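# Four arms fold a square blanket into a triangle

## Task

Working in the scene frame, where the table's centre is at x = 0, y = 0 and its top surface is at z = 0.72 m, fold the square blanket once along a diagonal so it becomes a triangle, with its edges matched up on top of each other, and end with the blanket flat on the table.

## Robot and tools

Setup: four robot arms named arm1, arm2, arm3 and arm4 stand around a table. Each is an i2rt Big YAM carrying a five-fingered right hand. All coordinates are in a single scene frame in metres: origin on the floor, +z up, table centre at x=0, y=0, table top at z=0.72. Arm feet (base_link), each facing along its own +x: arm1 at (+0.890, +0.030, +0.735), facing roughly -x; arm2 at (-0.011, +0.739, +0.730), facing about -y; arm3 at (-0.884, +0.026, +0.756), facing +x; arm4 at (-0.042, -0.749, +0.746), facing +y. Surfaces below the arms sit at z=0.720. A hand reaches about 1.07 m from its joint1 axis. One reference image of the hand can be viewed with show_instructions (no arguments, moves nothing).

move: one call carries one action. Give an object per arm (arm1..arm4); an omitted arm gets no new command but may still be driving toward an earlier target. Each arm object may hold:
- joints: a dict of absolute targets keyed by name. Arm joints in radians: joint1_rad -2.879..2.879 (yaw about the foot, positive counter-clockwise seen from above); joint2_rad 0..3.141 (shoulder, 0 = upper arm back and level, positive lifts it forward); joint3_rad 0..3.019 (elbow, 0 = folded); joint4_rad -1.692..1.57 (hand pitch, positive tips fingers up); joint5_rad -1.57..1.57 (sideways swing, positive to the arm's right); joint6_rad -2.094..2.094 (roll, positive clockwise viewed from behind). Hand keys on a -1..1 scale: hand_little, hand_ring, hand_middle, hand_index and hand_thumb_bend (+1 straight, -1 curled); hand_thumb_turn (+1 beside the palm, -1 opposite the fingers); hand_force_limit (-1 about 0 N up to +1 = 10 N, 15 N for thumb motors; closing stops at this load); hand_speed (-0.96..1; full speed from +0.48; the scene starts at -0.8 with force limit 0). Joint-driven moves let each joint go at its own rate, so the hand can sweep wide and strike hard.
- target: a list of 7 numbers [x, y, z, qw, qx, qy, qz], an absolute pose of the hand point in the scene frame (metres, unit quaternion), written like the result's hand line. The hand travels a straight line from its hand_target pose toward it. When target is used, joints may only contain the hand_ keys, otherwise the call is rejected.
- speed: top speed along the path, 0.002..4.3 m/s, default 0.25; rotation is capped at twice that in rad/s.
- min_time_s: 0.1..8 s, the shortest duration for that arm's joint motions.
cameras: a list from arm1_cam_wrist, arm2_cam_wrist, arm3_cam_wrist, arm4_cam_wrist, cam_high, cam_room_a, or ["all"]; [] for none. An empty move returns the full state of every robot plus all images. Example arm part: {"target": [x, y, z, qw, qx, qy, qz], "speed": 0.25, "joints": {"hand_index": -0.5}}.

wait: seconds (0..10) and optional cameras; nothing new is commanded. zoom_image: camera plus region [x0, y0, x1, y1] in pixels, origin top-left, no more than 504 by 504, on that camera's most recent image. finished_scene: ends the scene permanently (scene 1 optional); the fold must hold without the robots.

Hand geometry: the hand point lies 0.045 m in front of the palm. Its +z runs along straightened fingers, +y out of the palm, +x across the palm away from the thumb. Straight fingers extend 0.06-0.07 m past the point and sit 0.06 m behind it along -y. With joints 1, 5 and 6 at zero and the hand level and forward, the palm faces down with the thumb on the left. The wrist camera sits on the little-finger side; with joint6 near -1.3 its view is upright. A fixed bracket on the little-finger side projects 0.10 m across the palm and can collide. Pinching thin cloth works best between thumb tip and index pad.

Reading results: "move" lists robots that got a motion; "as last shown" marks an uncommanded robot whose statuses read "not commanded". hand is the measured hand-point pose (can be off at long reach); hand_target is the pose the held joint targets imply. A hand counts as done within 1 cm and 2 degrees. off_target means resting short of target, maybe still pushing. time_out is a stop: a joint did not finish; on_its_own shows the target it keeps pushing to. "joint command not followed" or "pose unreachable" means a safety check withheld the arm motion (hand motors still act); not_followed drops a hand target. hand_stopped_by gives six words for little, ring, middle, index, thumb_bend, thumb_turn: moving, target, force, stalled or fault. The *_load_n values are fingertip loads in N, positive when pushed open; a lost grip shows as near zero. Joint velocities are in rad/s; "within noise" means at rest. Joint torques are raw drive outputs with offsets. A hand motor only starts when its target changes by 0.002 or more; to grip harder raise hand_force_limit and send a more-closed target; for gentle grips use hand_speed -0.94 or lower.

Cautions: the path controller clips each step to 100 mm and 20 degrees from the measured pose and does not avoid obstacles or other arms; hands lag and may overshoot, especially near full stretch, and fast arms can swing about 30 degrees past target. Robots keep pushing after contact. Any hard squeeze between two robots (including closing fingers on another hand) fails the scene; the check does not stop hands or wrist cameras meeting. Do not push the blanket or anything else off the work area, drop or fling things, or ram the table. Stretched or overloaded arms heat up: MOTOR HOT warns, and at 100 °C the arm goes limp for 30-60 s; afterwards resend targets marked limit_stop_at_motor_heat. If a call is refused or a stop interrupts it, the later move, wait and finished_scene calls in the same reply are skipped.

Each tool is called by a JSON object that holds its "name" and its "arguments".

Reference images:

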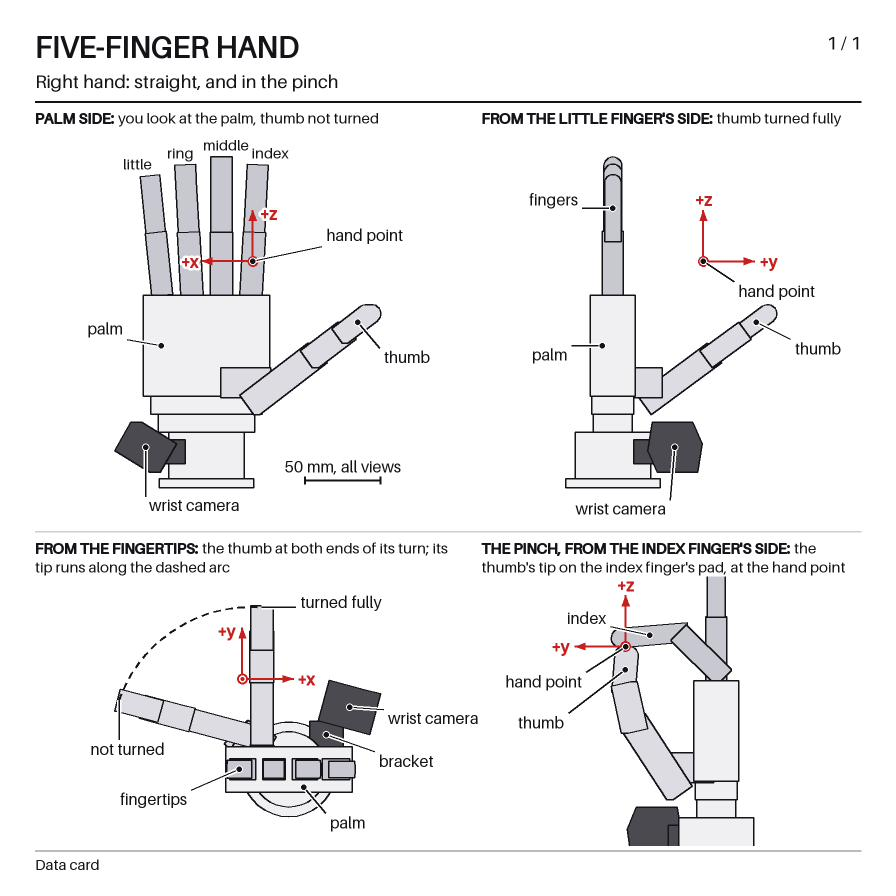

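## Session

{"name": "move", "arguments": {}}

Scene clock: 0.00 s.
Joint torques (N m): no reading
Motor temperatures (°C): arm1=[26 33 25 28 33 29] | arm2=[33 26 25 25 25 23] | arm3=[33 27 25 27 35 25] | arm4=[30 24 28 27 27 32]
Heat: arm1: hottest joint2_rad 33 °C; arm2: hottest joint1_rad 33 °C; arm3: hottest joint5_rad 35 °C; arm4: hottest joint6_rad 32 °C.
Joint velocities: within noise
arm1.joint_positions: joint1_rad=-0.225 joint2_rad=+0.645 joint3_rad=+1.432 joint4_rad=-1.154 joint5_rad=-0.283 joint6_rad=-1.069 hand_little=+1.000 hand_ring=+1.000 hand_middle=+1.000 hand_index=+1.000 hand_thumb_turn=+1.000 hand_thumb_bend=+1.000 hand_force_limit=+0.000 hand_speed=-0.800
arm1.joint_status: not commanded
arm1.hand_stopped_by: target,target,target,target,target,target
arm1.little_load_n: 0.0
arm1.ring_load_n: 0.0
arm1.middle_load_n: 0.0
arm1.index_load_n: 0.0
arm1.thumb_bend_load_n: 0.0
arm1.thumb_turn_load_n: 0.0
arm1.hand: x=+0.6381 y=+0.0969 z=+1.2699 quat_wxyz=(-0.551, +0.255, +0.778, -0.164) (m; scene frame)
arm1.hand_target: x=+0.6396 y=+0.0964 z=+1.2821 quat_wxyz=(-0.562, +0.251, +0.771, -0.163) (m; scene frame)
arm1.hand_status: not commanded
arm2.joint_positions: joint1_rad=+0.260 joint2_rad=+0.630 joint3_rad=+1.373 joint4_rad=-1.419 joint5_rad=+0.182 joint6_rad=-0.871 hand_little=+1.000 hand_ring=+1.000 hand_middle=+1.000 hand_index=+1.000 hand_thumb_turn=+1.000 hand_thumb_bend=+1.000 hand_force_limit=+0.000 hand_speed=-0.800
arm2.joint_status: not commanded
arm2.hand_stopped_by: target,target,target,target,target,target
arm2.little_load_n: 0.5
arm2.ring_load_n: 0.0
arm2.middle_load_n: 0.0
arm2.index_load_n: 0.0
arm2.thumb_bend_load_n: 0.0
arm2.thumb_turn_load_n: 0.0
arm2.hand: x=-0.0455 y=+0.5278 z=+1.1834 quat_wxyz=(+0.225, +0.403, -0.805, +0.373) (m; scene frame)
arm2.hand_target: x=-0.0455 y=+0.5278 z=+1.1917 quat_wxyz=(+0.228, +0.400, -0.801, +0.382) (m; scene frame)
arm2.hand_status: not commanded
arm3.joint_positions: joint1_rad=-0.097 joint2_rad=+0.637 joint3_rad=+1.444 joint4_rad=-1.217 joint5_rad=+0.223 joint6_rad=-1.202 hand_little=+1.000 hand_ring=+1.000 hand_middle=+1.000 hand_index=+1.000 hand_thumb_turn=+1.000 hand_thumb_bend=+1.000 hand_force_limit=+0.000 hand_speed=-0.800
arm3.joint_status: not commanded
arm3.hand_stopped_by: target,target,target,target,target,target
arm3.little_load_n: 0.0
arm3.ring_load_n: 0.0
arm3.middle_load_n: 0.0
arm3.index_load_n: 0.0
arm3.thumb_bend_load_n: 0.0
arm3.thumb_turn_load_n: 0.0
arm3.hand: x=-0.6818 y=-0.1131 z=+1.2968 quat_wxyz=(+0.049, +0.774, -0.302, +0.555) (m; scene frame)
arm3.hand_target: x=-0.6838 y=-0.1127 z=+1.3041 quat_wxyz=(+0.048, +0.769, -0.301, +0.562) (m; scene frame)
arm3.hand_status: not commanded
arm4.joint_positions: joint1_rad=+0.314 joint2_rad=+0.626 joint3_rad=+1.400 joint4_rad=-1.391 joint5_rad=-0.025 joint6_rad=-1.114 hand_little=+1.000 hand_ring=+1.000 hand_middle=+1.000 hand_index=+1.000 hand_thumb_turn=+1.000 hand_thumb_bend=+1.000 hand_force_limit=+0.000 hand_speed=-0.800
arm4.joint_status: not commanded
arm4.hand_stopped_by: target,target,target,target,target,target
arm4.little_load_n: 0.0
arm4.ring_load_n: 0.0
arm4.middle_load_n: 0.0
arm4.index_load_n: 0.0
arm4.thumb_bend_load_n: 0.0
arm4.thumb_turn_load_n: 0.0
arm4.hand: x=-0.0677 y=-0.5334 z=+1.2217 quat_wxyz=(-0.429, +0.673, +0.578, +0.171) (m; scene frame)
arm4.hand_target: x=-0.0677 y=-0.5333 z=+1.2322 quat_wxyz=(-0.439, +0.668, +0.575, +0.176) (m; scene frame)
arm4.hand_status: not commanded
pictures: arm1_cam_wrist, arm2_cam_wrist, arm3_cam_wrist, arm4_cam_wrist, cam_high, cam_room_a

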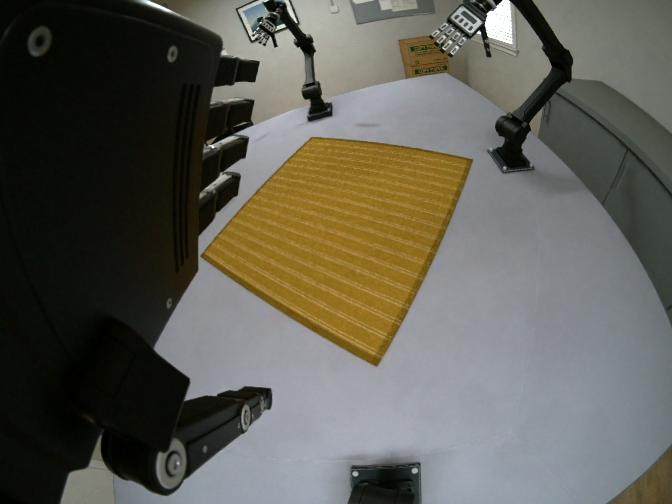

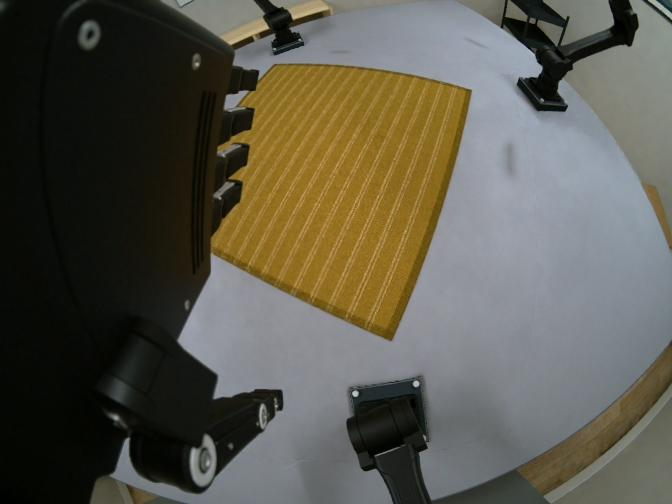

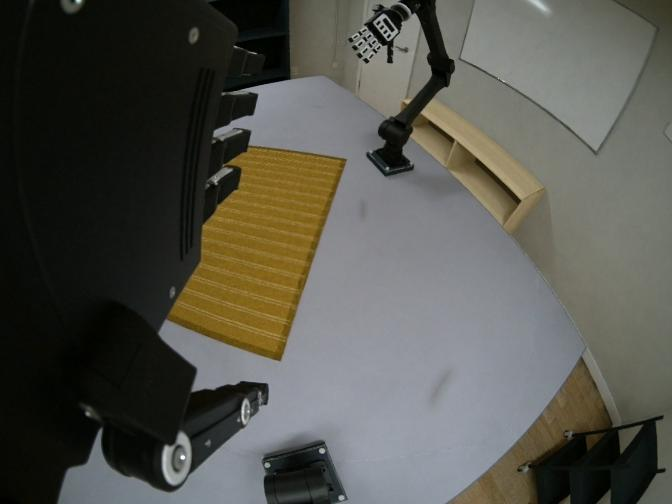

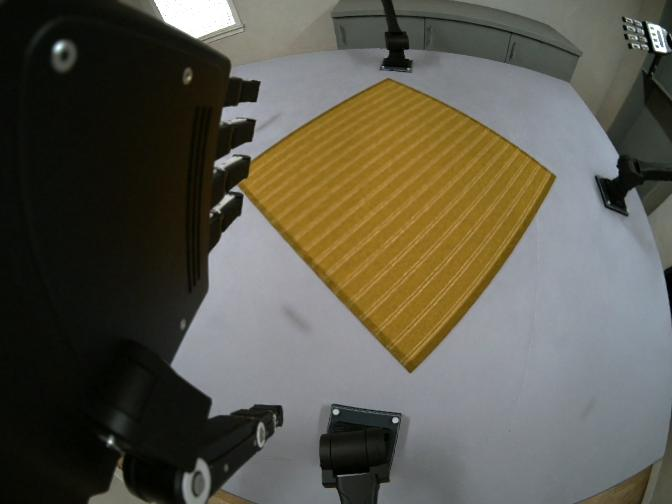

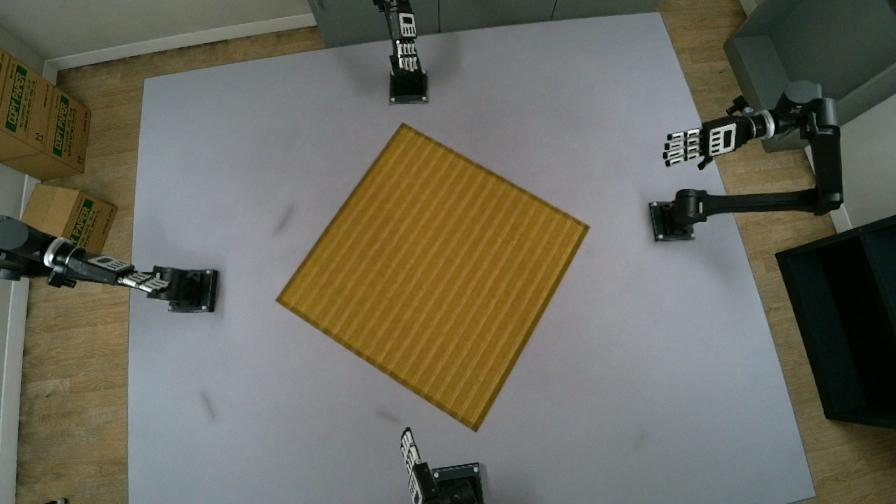

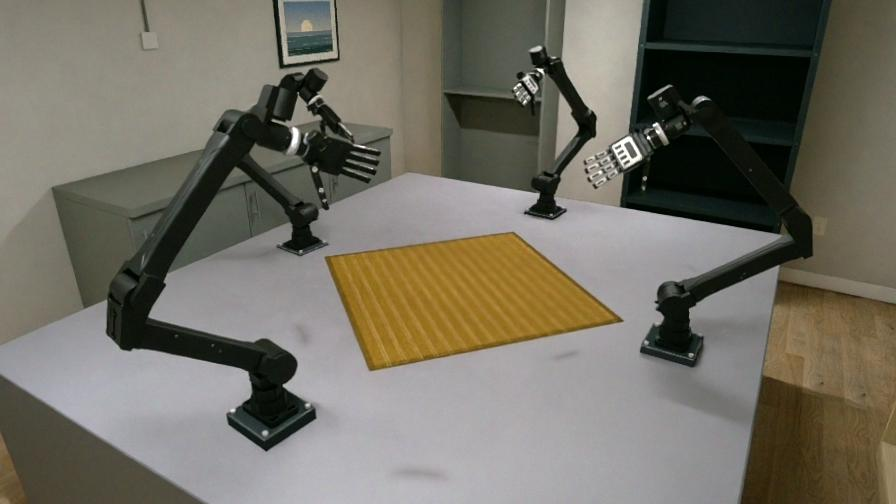

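{"name": "zoom_image", "arguments": {"camera": "cam_high", "region": [500, 150, 700, 270]}}

{"name": "zoom_image", "arguments": {"camera": "arm1_cam_wrist", "region": [280, 240, 480, 400]}}

{"name": "zoom_image", "arguments": {"camera": "cam_room_a", "region": [300, 200, 650, 400]}}

Scaled by 2.520.

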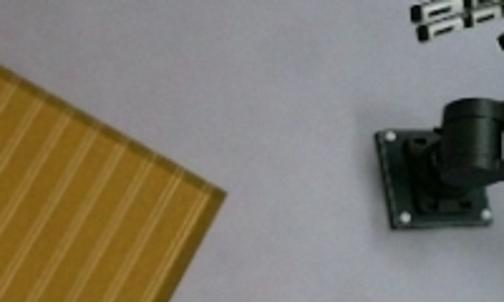

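Scaled by 2.520 from the camera's image (finer frame: 960x720).

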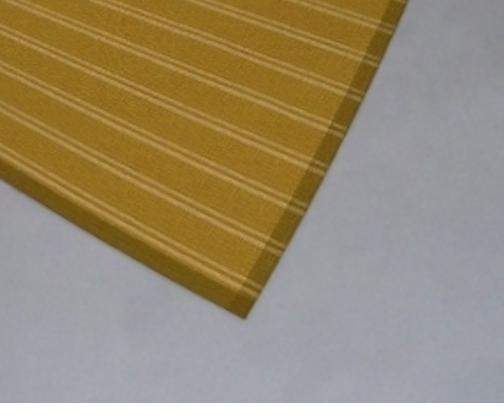

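Scaled by 1.440.

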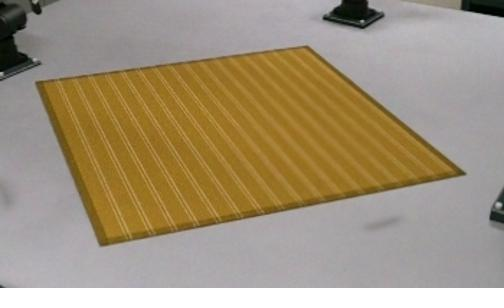

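{"name": "move", "arguments": {"arm2": {"target": [0.5223, 0.0747, 0.93, 0.1790, -0.3837, 0.8211, -0.3829], "speed": 0.2, "joints": {"hand_thumb_turn": -1, "hand_thumb_bend": 1, "hand_index": 0.5, "hand_middle": 0.5, "hand_ring": -0.9, "hand_little": -0.9, "hand_force_limit": -0.5, "hand_speed": -0.6}}, "cameras": ["arm1_cam_wrist", "arm2_cam_wrist", "cam_high", "cam_room_a"]}}

Scene clock: 230.80 s.
Joint torques (N m): arm1=[-2.26 1.61 10.45 3.06 -0.2 0.12] | arm2=[-0.62 -26.87 12.74 0.94 -0.26 0.04] | arm3=[-1.32 3.66 8.4 2.06 0.07 0] | arm4=[1.38 2.37 8.06 1.89 0.04 -0.06]
Motor temperatures (°C): arm1=[25 31 30 25 30 27] | arm2=[31 25 28 23 24 23] | arm3=[31 26 32 26 32 25] | arm4=[29 24 31 25 25 30]
Heat: arm1: hottest joint2_rad 31 °C; arm2: hottest joint1_rad 31 °C; arm3: hottest joint3_rad 32 °C; arm4: hottest joint3_rad 31 °C.
move: arm2 off_target
Joint velocities: within noise
arm1, arm3, arm4: as last shown
arm1.middle_load_n: 0.5
arm2.joint_positions: joint1_rad=+0.716 joint2_rad=+2.242 joint3_rad=+2.309 joint4_rad=-0.808 joint5_rad=-0.191 joint6_rad=-0.192 hand_little=-0.900 hand_ring=-0.900 hand_middle=+0.500 hand_index=+0.500 hand_thumb_turn=-1.000 hand_thumb_bend=+1.000 hand_force_limit=-0.500 hand_speed=-0.600
arm2.joint_status: all done
arm2.hand_stopped_by: target,target,target,target,target,target
arm2.little_load_n: 0.0
arm2.ring_load_n: 0.0
arm2.middle_load_n: -0.5
arm2.index_load_n: 0.0
arm2.thumb_bend_load_n: 0.0
arm2.thumb_turn_load_n: 0.0
arm2.hand: x=+0.5094 y=+0.0766 z=+0.9151 quat_wxyz=(-0.171, +0.387, -0.826, +0.374)
arm2.hand_target: x=+0.5217 y=+0.0755 z=+0.9300 quat_wxyz=(-0.179, +0.383, -0.821, +0.384)
arm2.hand_status: off_target (0.020 m and 1.5 deg from the pose sent, 0.769 m and 46.8 deg at the start)
arm3.ring_load_n: -0.5

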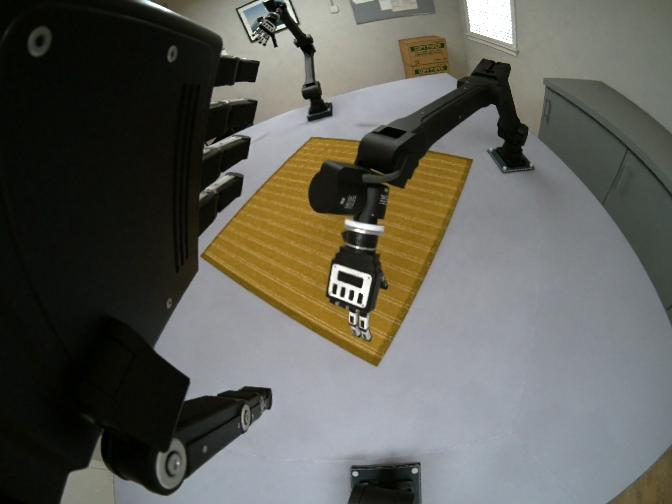

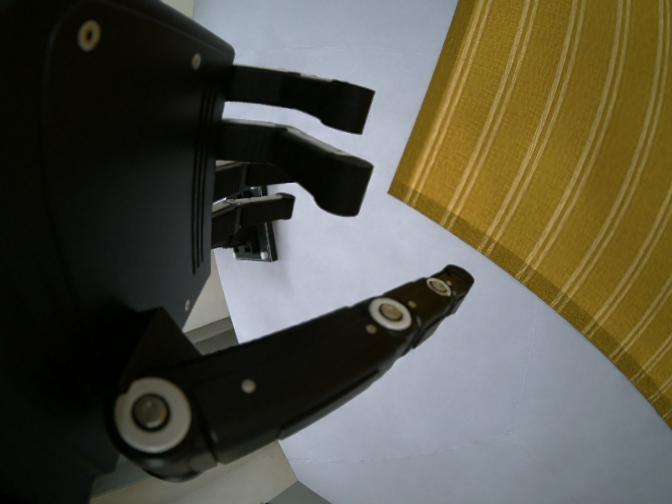

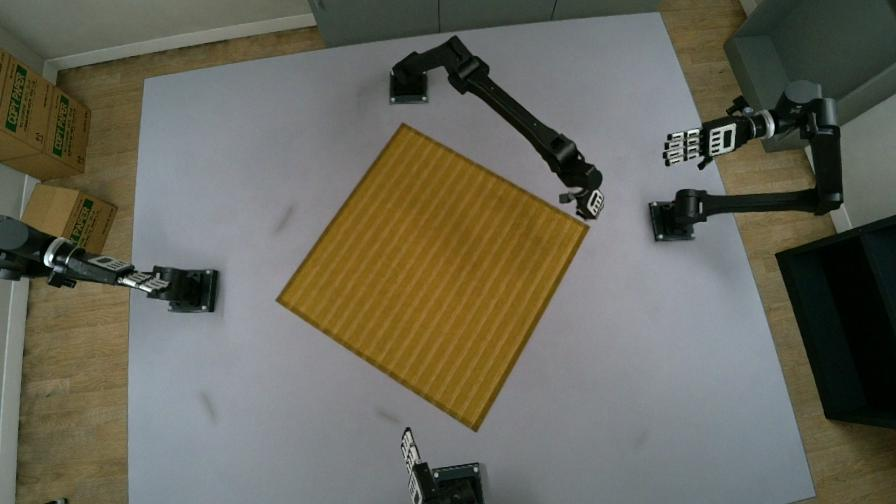

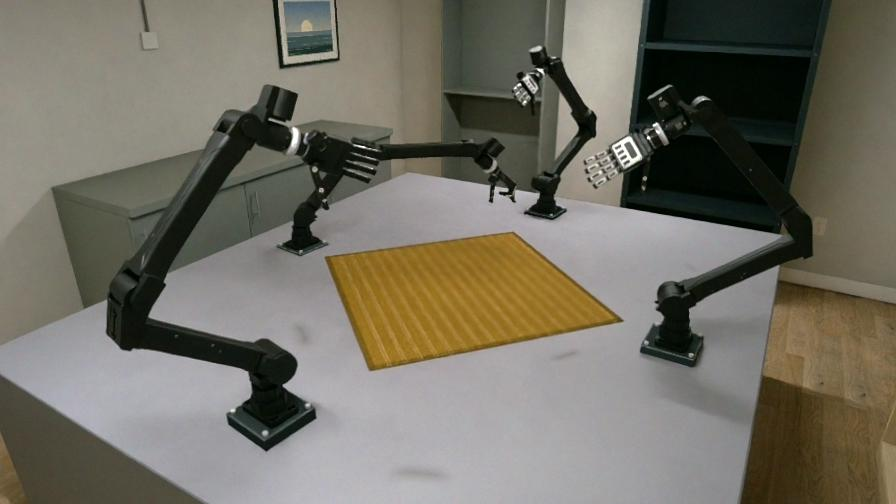

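{"name": "move", "arguments": {"arm2": {"target": [0.535, 0.073, 0.795, 0.1790, -0.3837, 0.8211, -0.3829], "speed": 0.12}, "cameras": ["arm1_cam_wrist", "arm2_cam_wrist"]}}

Scene clock: 256.83 s.
Joint torques (N m): arm1=[-2.2 1.32 10.43 3.07 -0.19 0.11] | arm2=[-0.38 -27.69 8.29 1.94 -0.02 0.04] | arm3=[-1.55 3.31 8.5 1.85 0.08 0.02] | arm4=[1.2 2.78 8.13 1.92 0.06 0]
Motor temperatures (°C): arm1=[25 31 30 25 30 27] | arm2=[31 26 31 23 24 23] | arm3=[30 26 32 26 32 25] | arm4=[29 24 32 25 25 30]
Heat: arm1: hottest joint2_rad 31 °C; arm2: hottest joint1_rad 31 °C; arm3: hottest joint3_rad 32 °C; arm4: hottest joint3_rad 32 °C.
move: arm2 off_target
Joint velocities: within noise
arm1, arm3, arm4: as last shown
arm1.ring_load_n: 0.5
arm1.middle_load_n: 0.0
arm1.index_load_n: -0.5
arm2.joint_positions: joint1_rad=+0.726 joint2_rad=+2.308 joint3_rad=+2.123 joint4_rad=-0.532 joint5_rad=-0.189 joint6_rad=-0.186 hand_little=-0.900 hand_ring=-0.900 hand_middle=+0.500 hand_index=+0.500 hand_thumb_turn=-1.000 hand_thumb_bend=+1.000 hand_force_limit=-0.500 hand_speed=-0.600
arm2.joint_status: not commanded
arm2.hand_stopped_by: target,target,target,target,target,target
arm2.little_load_n: 0.0
arm2.ring_load_n: 0.0
arm2.middle_load_n: 0.0
arm2.index_load_n: 0.0
arm2.thumb_bend_load_n: 0.0
arm2.thumb_turn_load_n: 0.0
arm2.hand: x=+0.5257 y=+0.0692 z=+0.8038 quat_wxyz=(-0.175, +0.386, -0.820, +0.384)
arm2.hand_target: x=+0.5348 y=+0.0732 z=+0.7950 quat_wxyz=(-0.179, +0.384, -0.821, +0.383)
arm2.hand_status: off_target (0.013 m and 0.6 deg from the pose sent, 0.123 m and 1.5 deg at the start)
arm3.ring_load_n: 0.0

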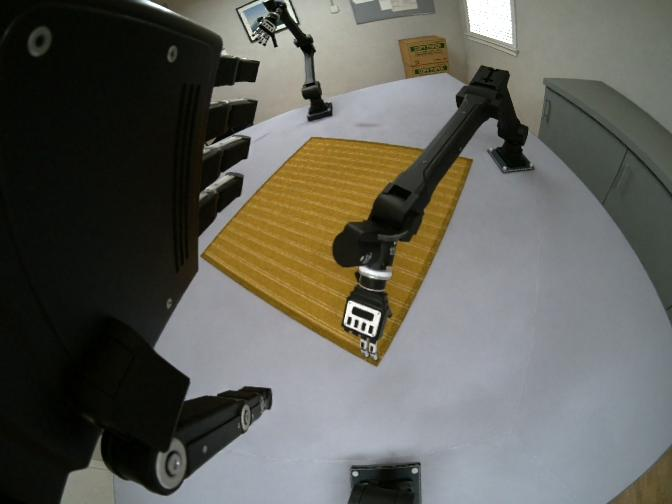

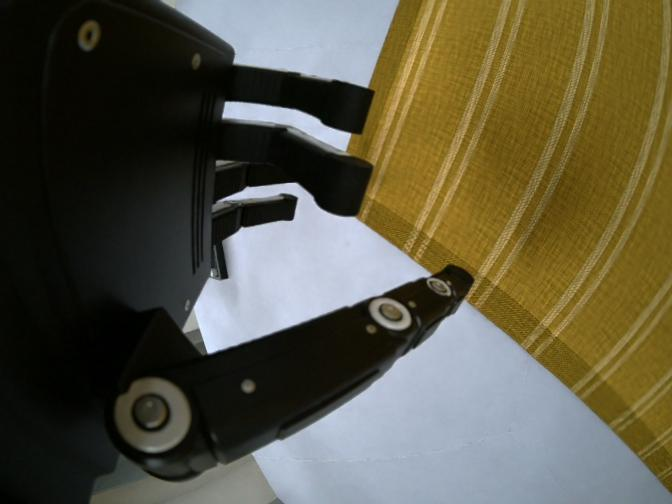

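{"name": "move", "arguments": {"arm2": {"target": [0.5348, 0.0732, 0.738, 0.1790, -0.3837, 0.8211, -0.3829], "speed": 0.06}, "cameras": ["arm1_cam_wrist", "arm2_cam_wrist"]}}

{"name": "zoom_image", "arguments": {"camera": "arm1_cam_wrist", "region": [310, 280, 430, 380]}}

Scene clock: 280.60 s.
Joint torques (N m): arm1=[-2.37 1.67 10.43 3.1 -0.22 0.12] | arm2=[-0.67 -26.46 7.49 1.92 -0.06 0.04] | arm3=[-1.2 2.78 8.4 2.03 0.09 0] | arm4=[1.44 2.73 8.09 1.77 0.07 -0.07]
Motor temperatures (°C): arm1=[25 31 30 25 30 27] | arm2=[31 27 30 23 24 23] | arm3=[30 26 32 26 31 25] | arm4=[29 24 32 25 25 30]
Heat: arm1: hottest joint2_rad 31 °C; arm2: hottest joint1_rad 31 °C; arm3: hottest joint3_rad 32 °C; arm4: hottest joint3_rad 32 °C.
move: arm2 off_target
Joint velocities: within noise
arm1, arm3, arm4: as last shown
arm1.ring_load_n: 0.0
arm2.joint_positions: joint1_rad=+0.726 joint2_rad=+2.339 joint3_rad=+2.063 joint4_rad=-0.416 joint5_rad=-0.188 joint6_rad=-0.185 hand_little=-0.900 hand_ring=-0.900 hand_middle=+0.500 hand_index=+0.500 hand_thumb_turn=-1.000 hand_thumb_bend=+1.000 hand_force_limit=-0.500 hand_speed=-0.600
arm2.joint_status: not commanded
arm2.hand_stopped_by: target,target,target,target,target,target
arm2.little_load_n: 0.0
arm2.ring_load_n: 0.0
arm2.middle_load_n: 0.0
arm2.index_load_n: 0.0
arm2.thumb_bend_load_n: -0.5
arm2.thumb_turn_load_n: 0.0
arm2.hand: x=+0.5286 y=+0.0655 z=+0.7644 quat_wxyz=(-0.177, +0.385, -0.815, +0.395)
arm2.hand_target: x=+0.5341 y=+0.0739 z=+0.7383 quat_wxyz=(-0.179, +0.384, -0.821, +0.383)
arm2.hand_status: off_target (0.028 m and 1.5 deg from the pose sent, 0.067 m and 0.6 deg at the start)
arm4.ring_load_n: -0.5

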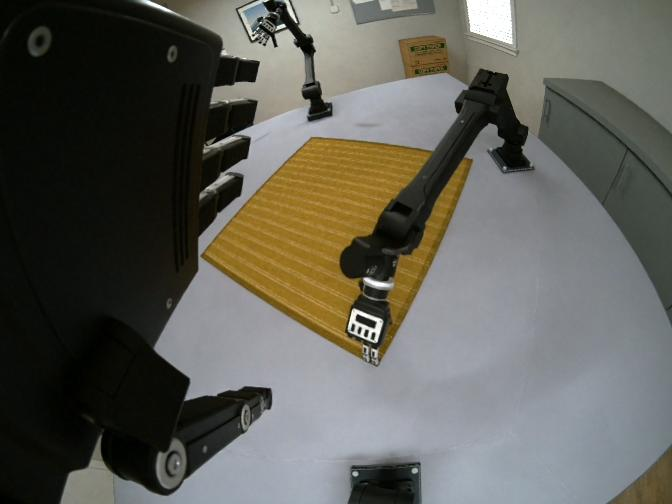

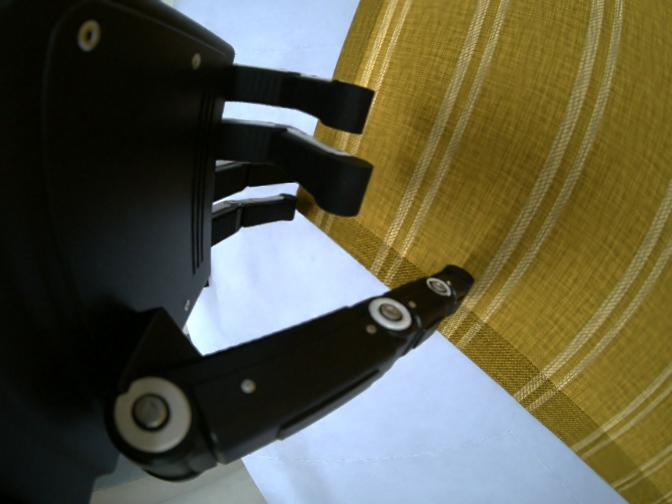

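Scaled by 4.200 from the camera's image (finer frame: 960x720).

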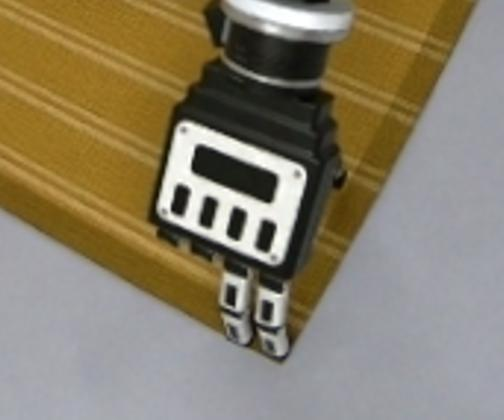

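{"name": "move", "arguments": {"arm2": {"target": [0.5348, 0.0752, 0.718, 0.1790, -0.3837, 0.8211, -0.3829], "speed": 0.06}, "cameras": ["arm1_cam_wrist", "arm2_cam_wrist"]}}

{"name": "zoom_image", "arguments": {"camera": "arm1_cam_wrist", "region": [310, 280, 430, 380]}}

Scene clock: 289.23 s.
Joint torques (N m): arm1=[-2.08 1.9 10.5 2.99 -0.19 0.12] | arm2=[-0.32 -25.41 6.74 1.74 0 0.04] | arm3=[-1.55 3.37 8.4 2.02 0.08 0.04] | arm4=[0.62 2.84 8.06 2.03 0.07 -0.05]
Motor temperatures (°C): arm1=[25 31 30 24 30 27] | arm2=[31 28 30 23 24 23] | arm3=[30 26 32 25 31 25] | arm4=[29 24 32 25 25 30]
Heat: arm1: hottest joint2_rad 31 °C; arm2: hottest joint1_rad 31 °C; arm3: hottest joint3_rad 32 °C; arm4: hottest joint3_rad 32 °C.
move: arm2 off_target
Joint velocities: within noise
arm1, arm3, arm4: as last shown
arm1.index_load_n: 0.0
arm2.joint_positions: joint1_rad=+0.726 joint2_rad=+2.339 joint3_rad=+2.043 joint4_rad=-0.369 joint5_rad=-0.188 joint6_rad=-0.184 hand_little=-0.900 hand_ring=-0.900 hand_middle=+0.500 hand_index=+0.500 hand_thumb_turn=-1.000 hand_thumb_bend=+1.000 hand_force_limit=-0.500 hand_speed=-0.600
arm2.joint_status: not commanded
arm2.hand_stopped_by: target,target,target,target,target,target
arm2.little_load_n: 0.0
arm2.ring_load_n: 0.0
arm2.middle_load_n: -0.5
arm2.index_load_n: 0.0
arm2.thumb_bend_load_n: 0.0
arm2.thumb_turn_load_n: 0.0
arm2.hand: x=+0.5308 y=+0.0626 z=+0.7613 quat_wxyz=(-0.179, +0.383, -0.810, +0.407)
arm2.hand_target: x=+0.5335 y=+0.0765 z=+0.7189 quat_wxyz=(-0.179, +0.384, -0.821, +0.383)
arm2.hand_status: off_target (0.045 m and 3.0 deg from the pose sent, 0.048 m and 1.6 deg at the start)
arm4.ring_load_n: 0.0

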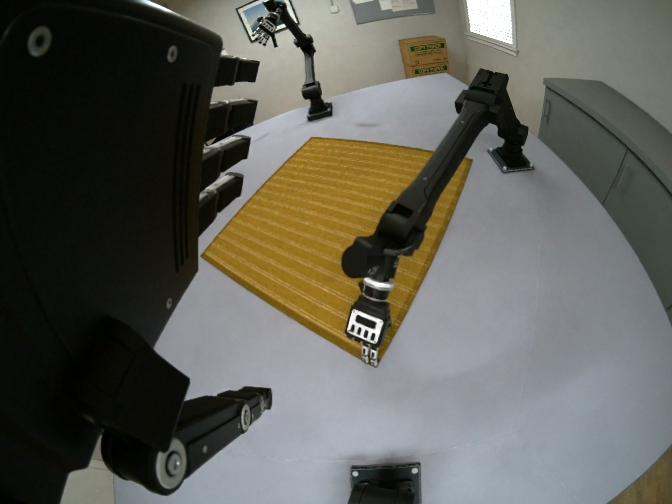

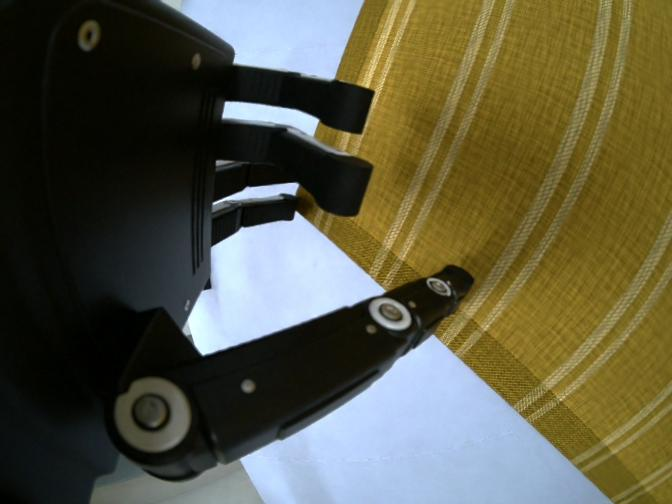

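Scaled by 4.200 from the camera's image (finer frame: 960x720).

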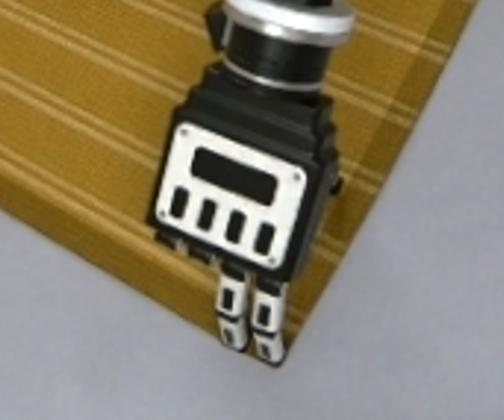

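{"name": "move", "arguments": {"cameras": ["cam_high", "cam_room_a", "arm2_cam_wrist", "arm1_cam_wrist"]}}

{"name": "zoom_image", "arguments": {"camera": "cam_high", "region": [530, 170, 650, 260]}}

{"name": "zoom_image", "arguments": {"camera": "arm2_cam_wrist", "region": [220, 120, 420, 270]}}

{"name": "zoom_image", "arguments": {"camera": "cam_room_a", "region": [460, 160, 580, 250]}}

Scene clock: 305.77 s.
Joint torques (N m): arm1=[-2.14 1.85 10.52 3.08 -0.19 0.11] | arm2=[-0.62 -25.64 6.74 1.85 0 0.03] | arm3=[-1.14 3.37 8.5 1.85 0.1 -0.03] | arm4=[0.73 2.2 8.03 2 0.03 -0.09]
Motor temperatures (°C): arm1=[25 31 30 24 30 27] | arm2=[31 28 29 23 24 23] | arm3=[30 26 32 25 31 25] | arm4=[29 24 32 25 25 30]
Heat: arm1: hottest joint2_rad 31 °C; arm2: hottest joint1_rad 31 °C; arm3: hottest joint3_rad 32 °C; arm4: hottest joint3_rad 32 °C.
Joint velocities: within noise
arm1.joint_positions: joint1_rad=-0.225 joint2_rad=+0.645 joint3_rad=+1.432 joint4_rad=-1.154 joint5_rad=-0.283 joint6_rad=-1.069 hand_little=+1.000 hand_ring=+1.000 hand_middle=+1.000 hand_index=+1.000 hand_thumb_turn=+1.000 hand_thumb_bend=+1.000 hand_force_limit=+0.000 hand_speed=-0.800
arm1.joint_status: not commanded
arm1.hand_stopped_by: target,target,target,target,target,target
arm1.little_load_n: 0.0
arm1.ring_load_n: 0.0
arm1.middle_load_n: 0.0
arm1.index_load_n: 0.0
arm1.thumb_bend_load_n: 0.0
arm1.thumb_turn_load_n: 0.0
arm1.hand: x=+0.6381 y=+0.0969 z=+1.2699 quat_wxyz=(-0.551, +0.255, +0.778, -0.164) (m; scene frame)
arm1.hand_target: x=+0.6396 y=+0.0964 z=+1.2821 quat_wxyz=(-0.562, +0.251, +0.771, -0.163) (m; scene frame)
arm1.hand_status: not commanded
arm2.joint_positions: joint1_rad=+0.726 joint2_rad=+2.339 joint3_rad=+2.043 joint4_rad=-0.369 joint5_rad=-0.188 joint6_rad=-0.184 hand_little=-0.900 hand_ring=-0.900 hand_middle=+0.500 hand_index=+0.500 hand_thumb_turn=-1.000 hand_thumb_bend=+1.000 hand_force_limit=-0.500 hand_speed=-0.600
arm2.joint_status: not commanded
arm2.hand_stopped_by: target,target,target,target,target,target
arm2.little_load_n: 0.0
arm2.ring_load_n: 0.0
arm2.middle_load_n: -0.5
arm2.index_load_n: -0.5
arm2.thumb_bend_load_n: 0.0
arm2.thumb_turn_load_n: 0.0
arm2.hand: x=+0.5308 y=+0.0626 z=+0.7613 quat_wxyz=(-0.179, +0.383, -0.810, +0.407) (m; scene frame)
arm2.hand_target: x=+0.5335 y=+0.0765 z=+0.7189 quat_wxyz=(-0.179, +0.384, -0.821, +0.383) (m; scene frame)
arm2.hand_status: off_target (0.045 m and 3.0 deg from the pose sent, 0.048 m and 1.6 deg at the start)
arm3.joint_positions: joint1_rad=-0.097 joint2_rad=+0.637 joint3_rad=+1.444 joint4_rad=-1.217 joint5_rad=+0.223 joint6_rad=-1.202 hand_little=+1.000 hand_ring=+1.000 hand_middle=+1.000 hand_index=+1.000 hand_thumb_turn=+1.000 hand_thumb_bend=+1.000 hand_force_limit=+0.000 hand_speed=-0.800
arm3.joint_status: not commanded
arm3.hand_stopped_by: target,target,target,target,target,target
arm3.little_load_n: 0.0
arm3.ring_load_n: 0.0
arm3.middle_load_n: 0.0
arm3.index_load_n: 0.0
arm3.thumb_bend_load_n: 0.0
arm3.thumb_turn_load_n: 0.0
arm3.hand: x=-0.6818 y=-0.1131 z=+1.2968 quat_wxyz=(+0.049, +0.774, -0.302, +0.555) (m; scene frame)
arm3.hand_target: x=-0.6838 y=-0.1127 z=+1.3041 quat_wxyz=(+0.048, +0.769, -0.301, +0.562) (m; scene frame)
arm3.hand_status: not commanded
arm4.joint_positions: joint1_rad=+0.314 joint2_rad=+0.626 joint3_rad=+1.400 joint4_rad=-1.391 joint5_rad=-0.025 joint6_rad=-1.114 hand_little=+1.000 hand_ring=+1.000 hand_middle=+1.000 hand_index=+1.000 hand_thumb_turn=+1.000 hand_thumb_bend=+1.000 hand_force_limit=+0.000 hand_speed=-0.800
arm4.joint_status: not commanded
arm4.hand_stopped_by: target,target,target,target,target,target
arm4.little_load_n: 0.0
arm4.ring_load_n: 0.0
arm4.middle_load_n: 0.0
arm4.index_load_n: 0.0
arm4.thumb_bend_load_n: 0.0
arm4.thumb_turn_load_n: 0.0
arm4.hand: x=-0.0677 y=-0.5334 z=+1.2217 quat_wxyz=(-0.429, +0.673, +0.578, +0.171) (m; scene frame)
arm4.hand_target: x=-0.0677 y=-0.5333 z=+1.2322 quat_wxyz=(-0.439, +0.668, +0.575, +0.176) (m; scene frame)
arm4.hand_status: not commanded
pictures: arm1_cam_wrist, arm2_cam_wrist, cam_high, cam_room_a

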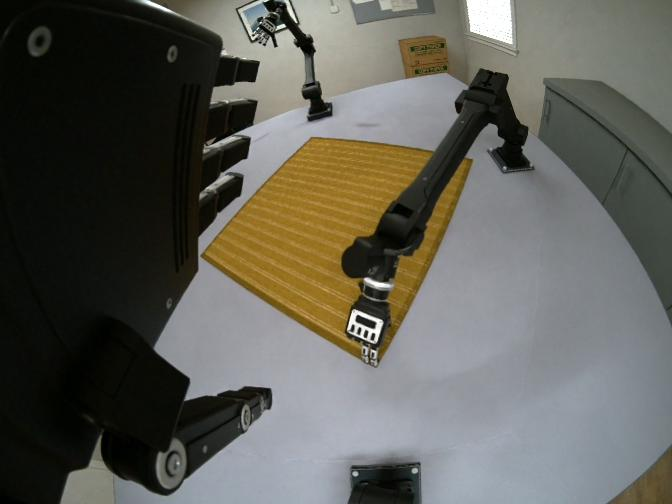

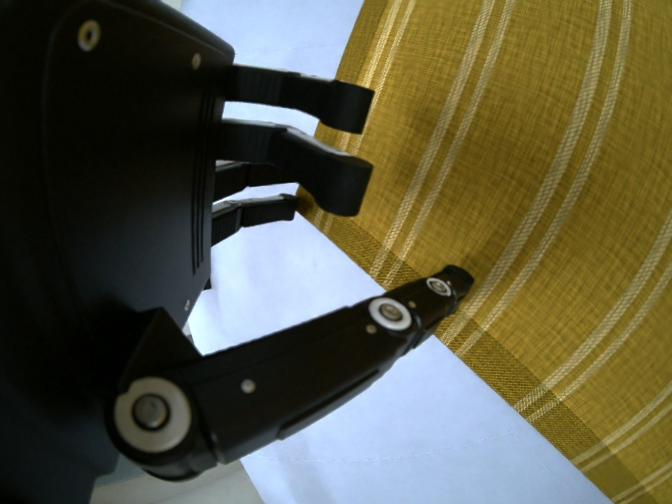

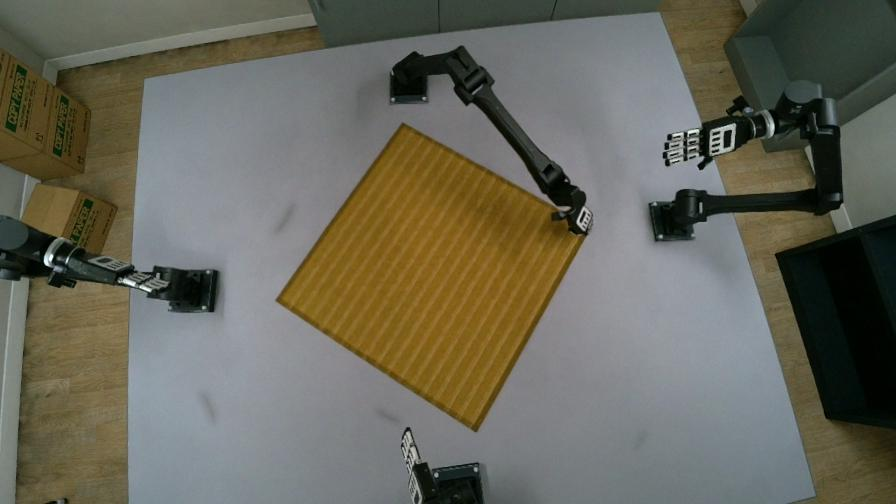

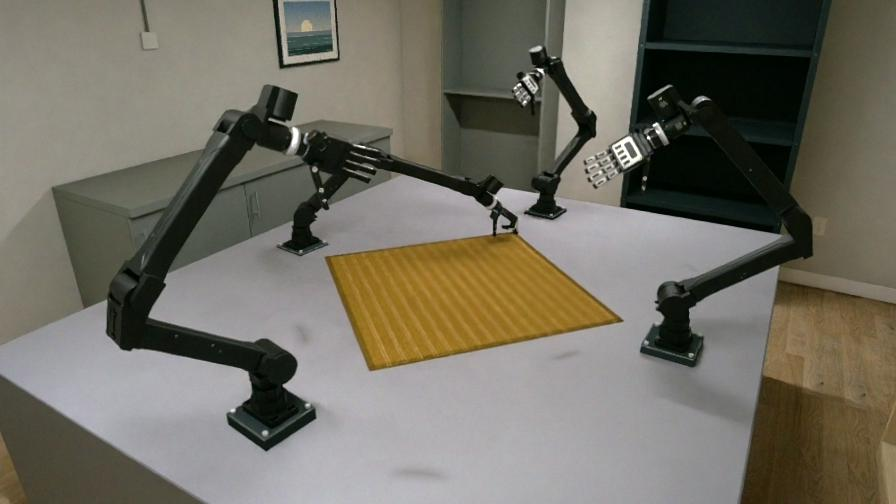

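Scaled by 4.200.

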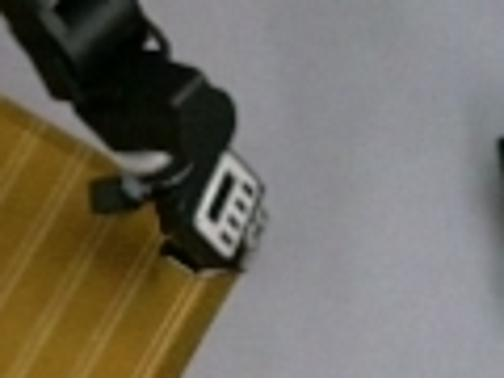

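Scaled by 2.520 from the camera's image (finer frame: 960x720).

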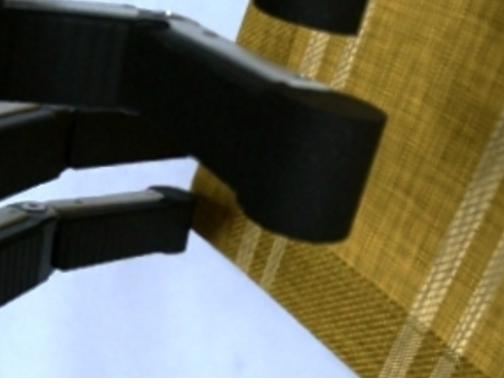

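Scaled by 4.200.

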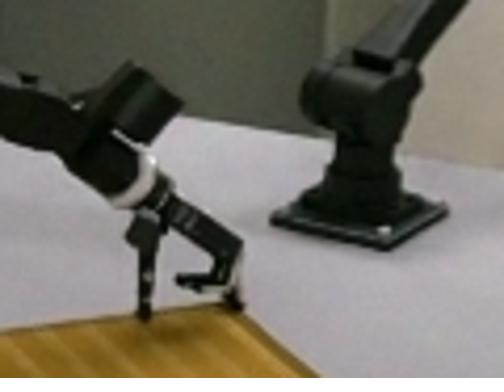

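{"name": "move", "arguments": {"arm2": {"target": [0.5240, 0.0650, 0.768, 0.1790, -0.3837, 0.8211, -0.3829], "speed": 0.08}, "cameras": ["arm2_cam_wrist"]}}

{"name": "move", "arguments": {"arm2": {"target": [0.5240, 0.0650, 0.736, 0.1790, -0.3837, 0.8211, -0.3829], "speed": 0.06}, "cameras": ["arm1_cam_wrist", "arm2_cam_wrist", "cam_room_a"]}}

{"name": "zoom_image", "arguments": {"camera": "arm1_cam_wrist", "region": [310, 280, 430, 380]}}

{"name": "zoom_image", "arguments": {"camera": "cam_room_a", "region": [460, 160, 580, 250]}}

Scene clock: 322.53 s.
Joint torques (N m): arm1=[-2.55 1.67 10.5 2.99 -0.19 0.13] | arm2=[-1.73 -27.75 10.81 0.44 -0.27 -0.06] | arm3=[-1.38 2.55 8.43 1.92 0.11 0.04] | arm4=[1.08 2.67 8.03 2.09 0.06 -0.03]
Motor temperatures (°C): arm1=[25 31 30 24 29 27] | arm2=[31 28 29 23 24 23] | arm3=[30 26 32 25 31 25] | arm4=[29 24 32 25 25 30]
Heat: arm1: hottest joint2_rad 31 °C; arm2: hottest joint1_rad 31 °C; arm3: hottest joint3_rad 32 °C; arm4: hottest joint3_rad 32 °C.
move: arm2 done
Joint velocities: within noise
arm1, arm3, arm4: as last shown
arm2.joint_positions: joint1_rad=+0.726 joint2_rad=+2.331 joint3_rad=+2.055 joint4_rad=-0.438 joint5_rad=-0.196 joint6_rad=-0.184 hand_little=-0.900 hand_ring=-0.900 hand_middle=+0.500 hand_index=+0.500 hand_thumb_turn=-1.000 hand_thumb_bend=+1.000 hand_force_limit=-0.500 hand_speed=-0.600
arm2.joint_status: not commanded
arm2.hand_stopped_by: target,target,target,target,target,target
arm2.little_load_n: 0.0
arm2.ring_load_n: 0.5
arm2.middle_load_n: 1.0
arm2.index_load_n: 0.0
arm2.thumb_bend_load_n: 0.0
arm2.thumb_turn_load_n: 0.0
arm2.hand: x=+0.5258 y=+0.0721 z=+0.7633 quat_wxyz=(-0.179, +0.387, -0.819, +0.384)
arm2.hand_target: x=+0.5238 y=+0.0652 z=+0.7682 quat_wxyz=(-0.179, +0.383, -0.821, +0.383)
arm2.hand_status: done (0.009 m and 0.4 deg from the pose sent, 0.010 m and 3.0 deg at the start)
arm4.little_load_n: 0.5

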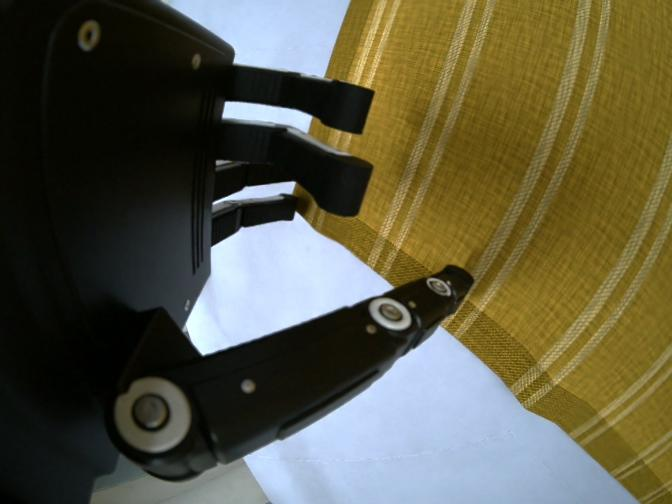

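Scene clock: 323.57 s.
Joint torques (N m): arm1=[-2.32 1.67 10.54 2.99 -0.22 0.13] | arm2=[-1.79 -25.82 7.95 1.87 -0.25 -0.06] | arm3=[-1.49 3.37 8.4 1.98 0.09 0.02] | arm4=[1.26 2.43 8.17 2.02 0.06 -0.05]
Motor temperatures (°C): arm1=[25 31 30 24 29 27] | arm2=[31 28 29 23 24 23] | arm3=[30 26 32 25 31 25] | arm4=[29 24 32 25 25 30]
Heat: arm1: hottest joint2_rad 31 °C; arm2: hottest joint1_rad 31 °C; arm3: hottest joint3_rad 32 °C; arm4: hottest joint3_rad 32 °C.
move: arm2 off_target
Joint velocities: within noise
arm1, arm3, arm4: as last shown
arm2.joint_positions: joint1_rad=+0.726 joint2_rad=+2.335 joint3_rad=+2.055 joint4_rad=-0.414 joint5_rad=-0.197 joint6_rad=-0.184 hand_little=-0.900 hand_ring=-0.900 hand_middle=+0.500 hand_index=+0.500 hand_thumb_turn=-1.000 hand_thumb_bend=+1.000 hand_force_limit=-0.500 hand_speed=-0.600
arm2.joint_status: not commanded
arm2.hand_stopped_by: target,target,target,target,target,target
arm2.little_load_n: 0.0
arm2.ring_load_n: 0.0
arm2.middle_load_n: 0.0
arm2.index_load_n: 0.0
arm2.thumb_bend_load_n: 0.0
arm2.thumb_turn_load_n: 0.0
arm2.hand: x=+0.5288 y=+0.0683 z=+0.7642 quat_wxyz=(-0.181, +0.386, -0.815, +0.393)
arm2.hand_target: x=+0.5234 y=+0.0659 z=+0.7365 quat_wxyz=(-0.179, +0.384, -0.821, +0.383)
arm2.hand_status: off_target (0.029 m and 1.4 deg from the pose sent, 0.028 m and 0.4 deg at the start)
arm4.thumb_turn_load_n: -0.5

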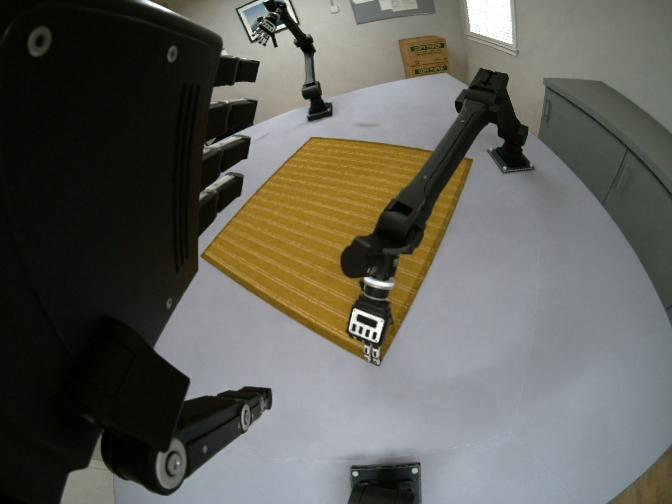

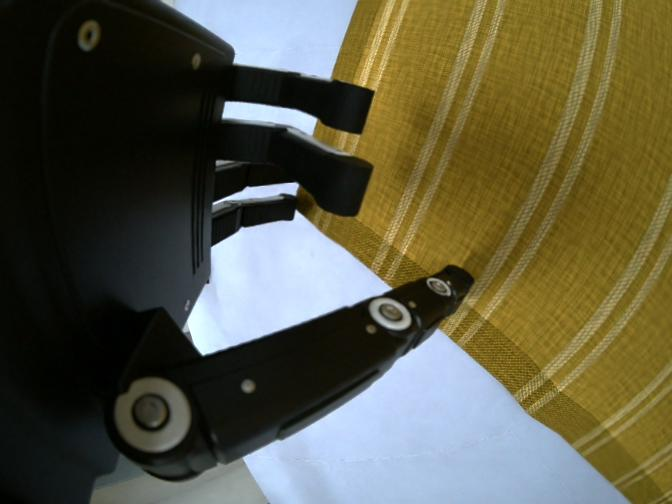

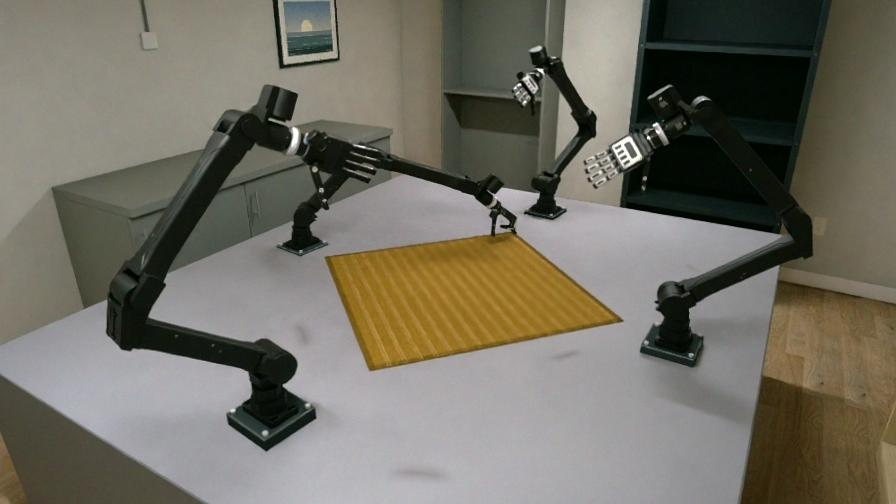

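Scaled by 4.200 from the camera's image (finer frame: 960x720).

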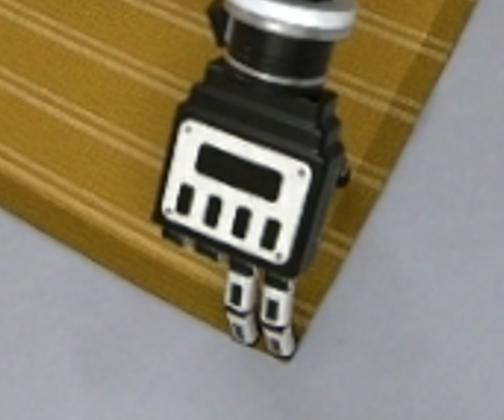

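Scaled by 4.200.

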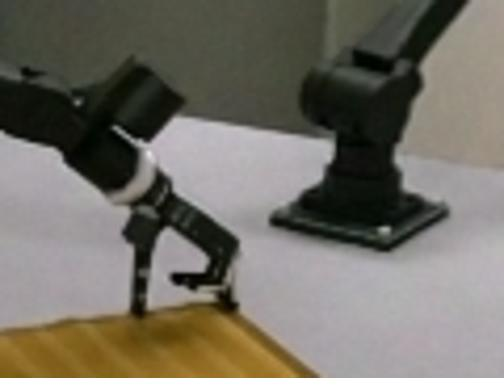

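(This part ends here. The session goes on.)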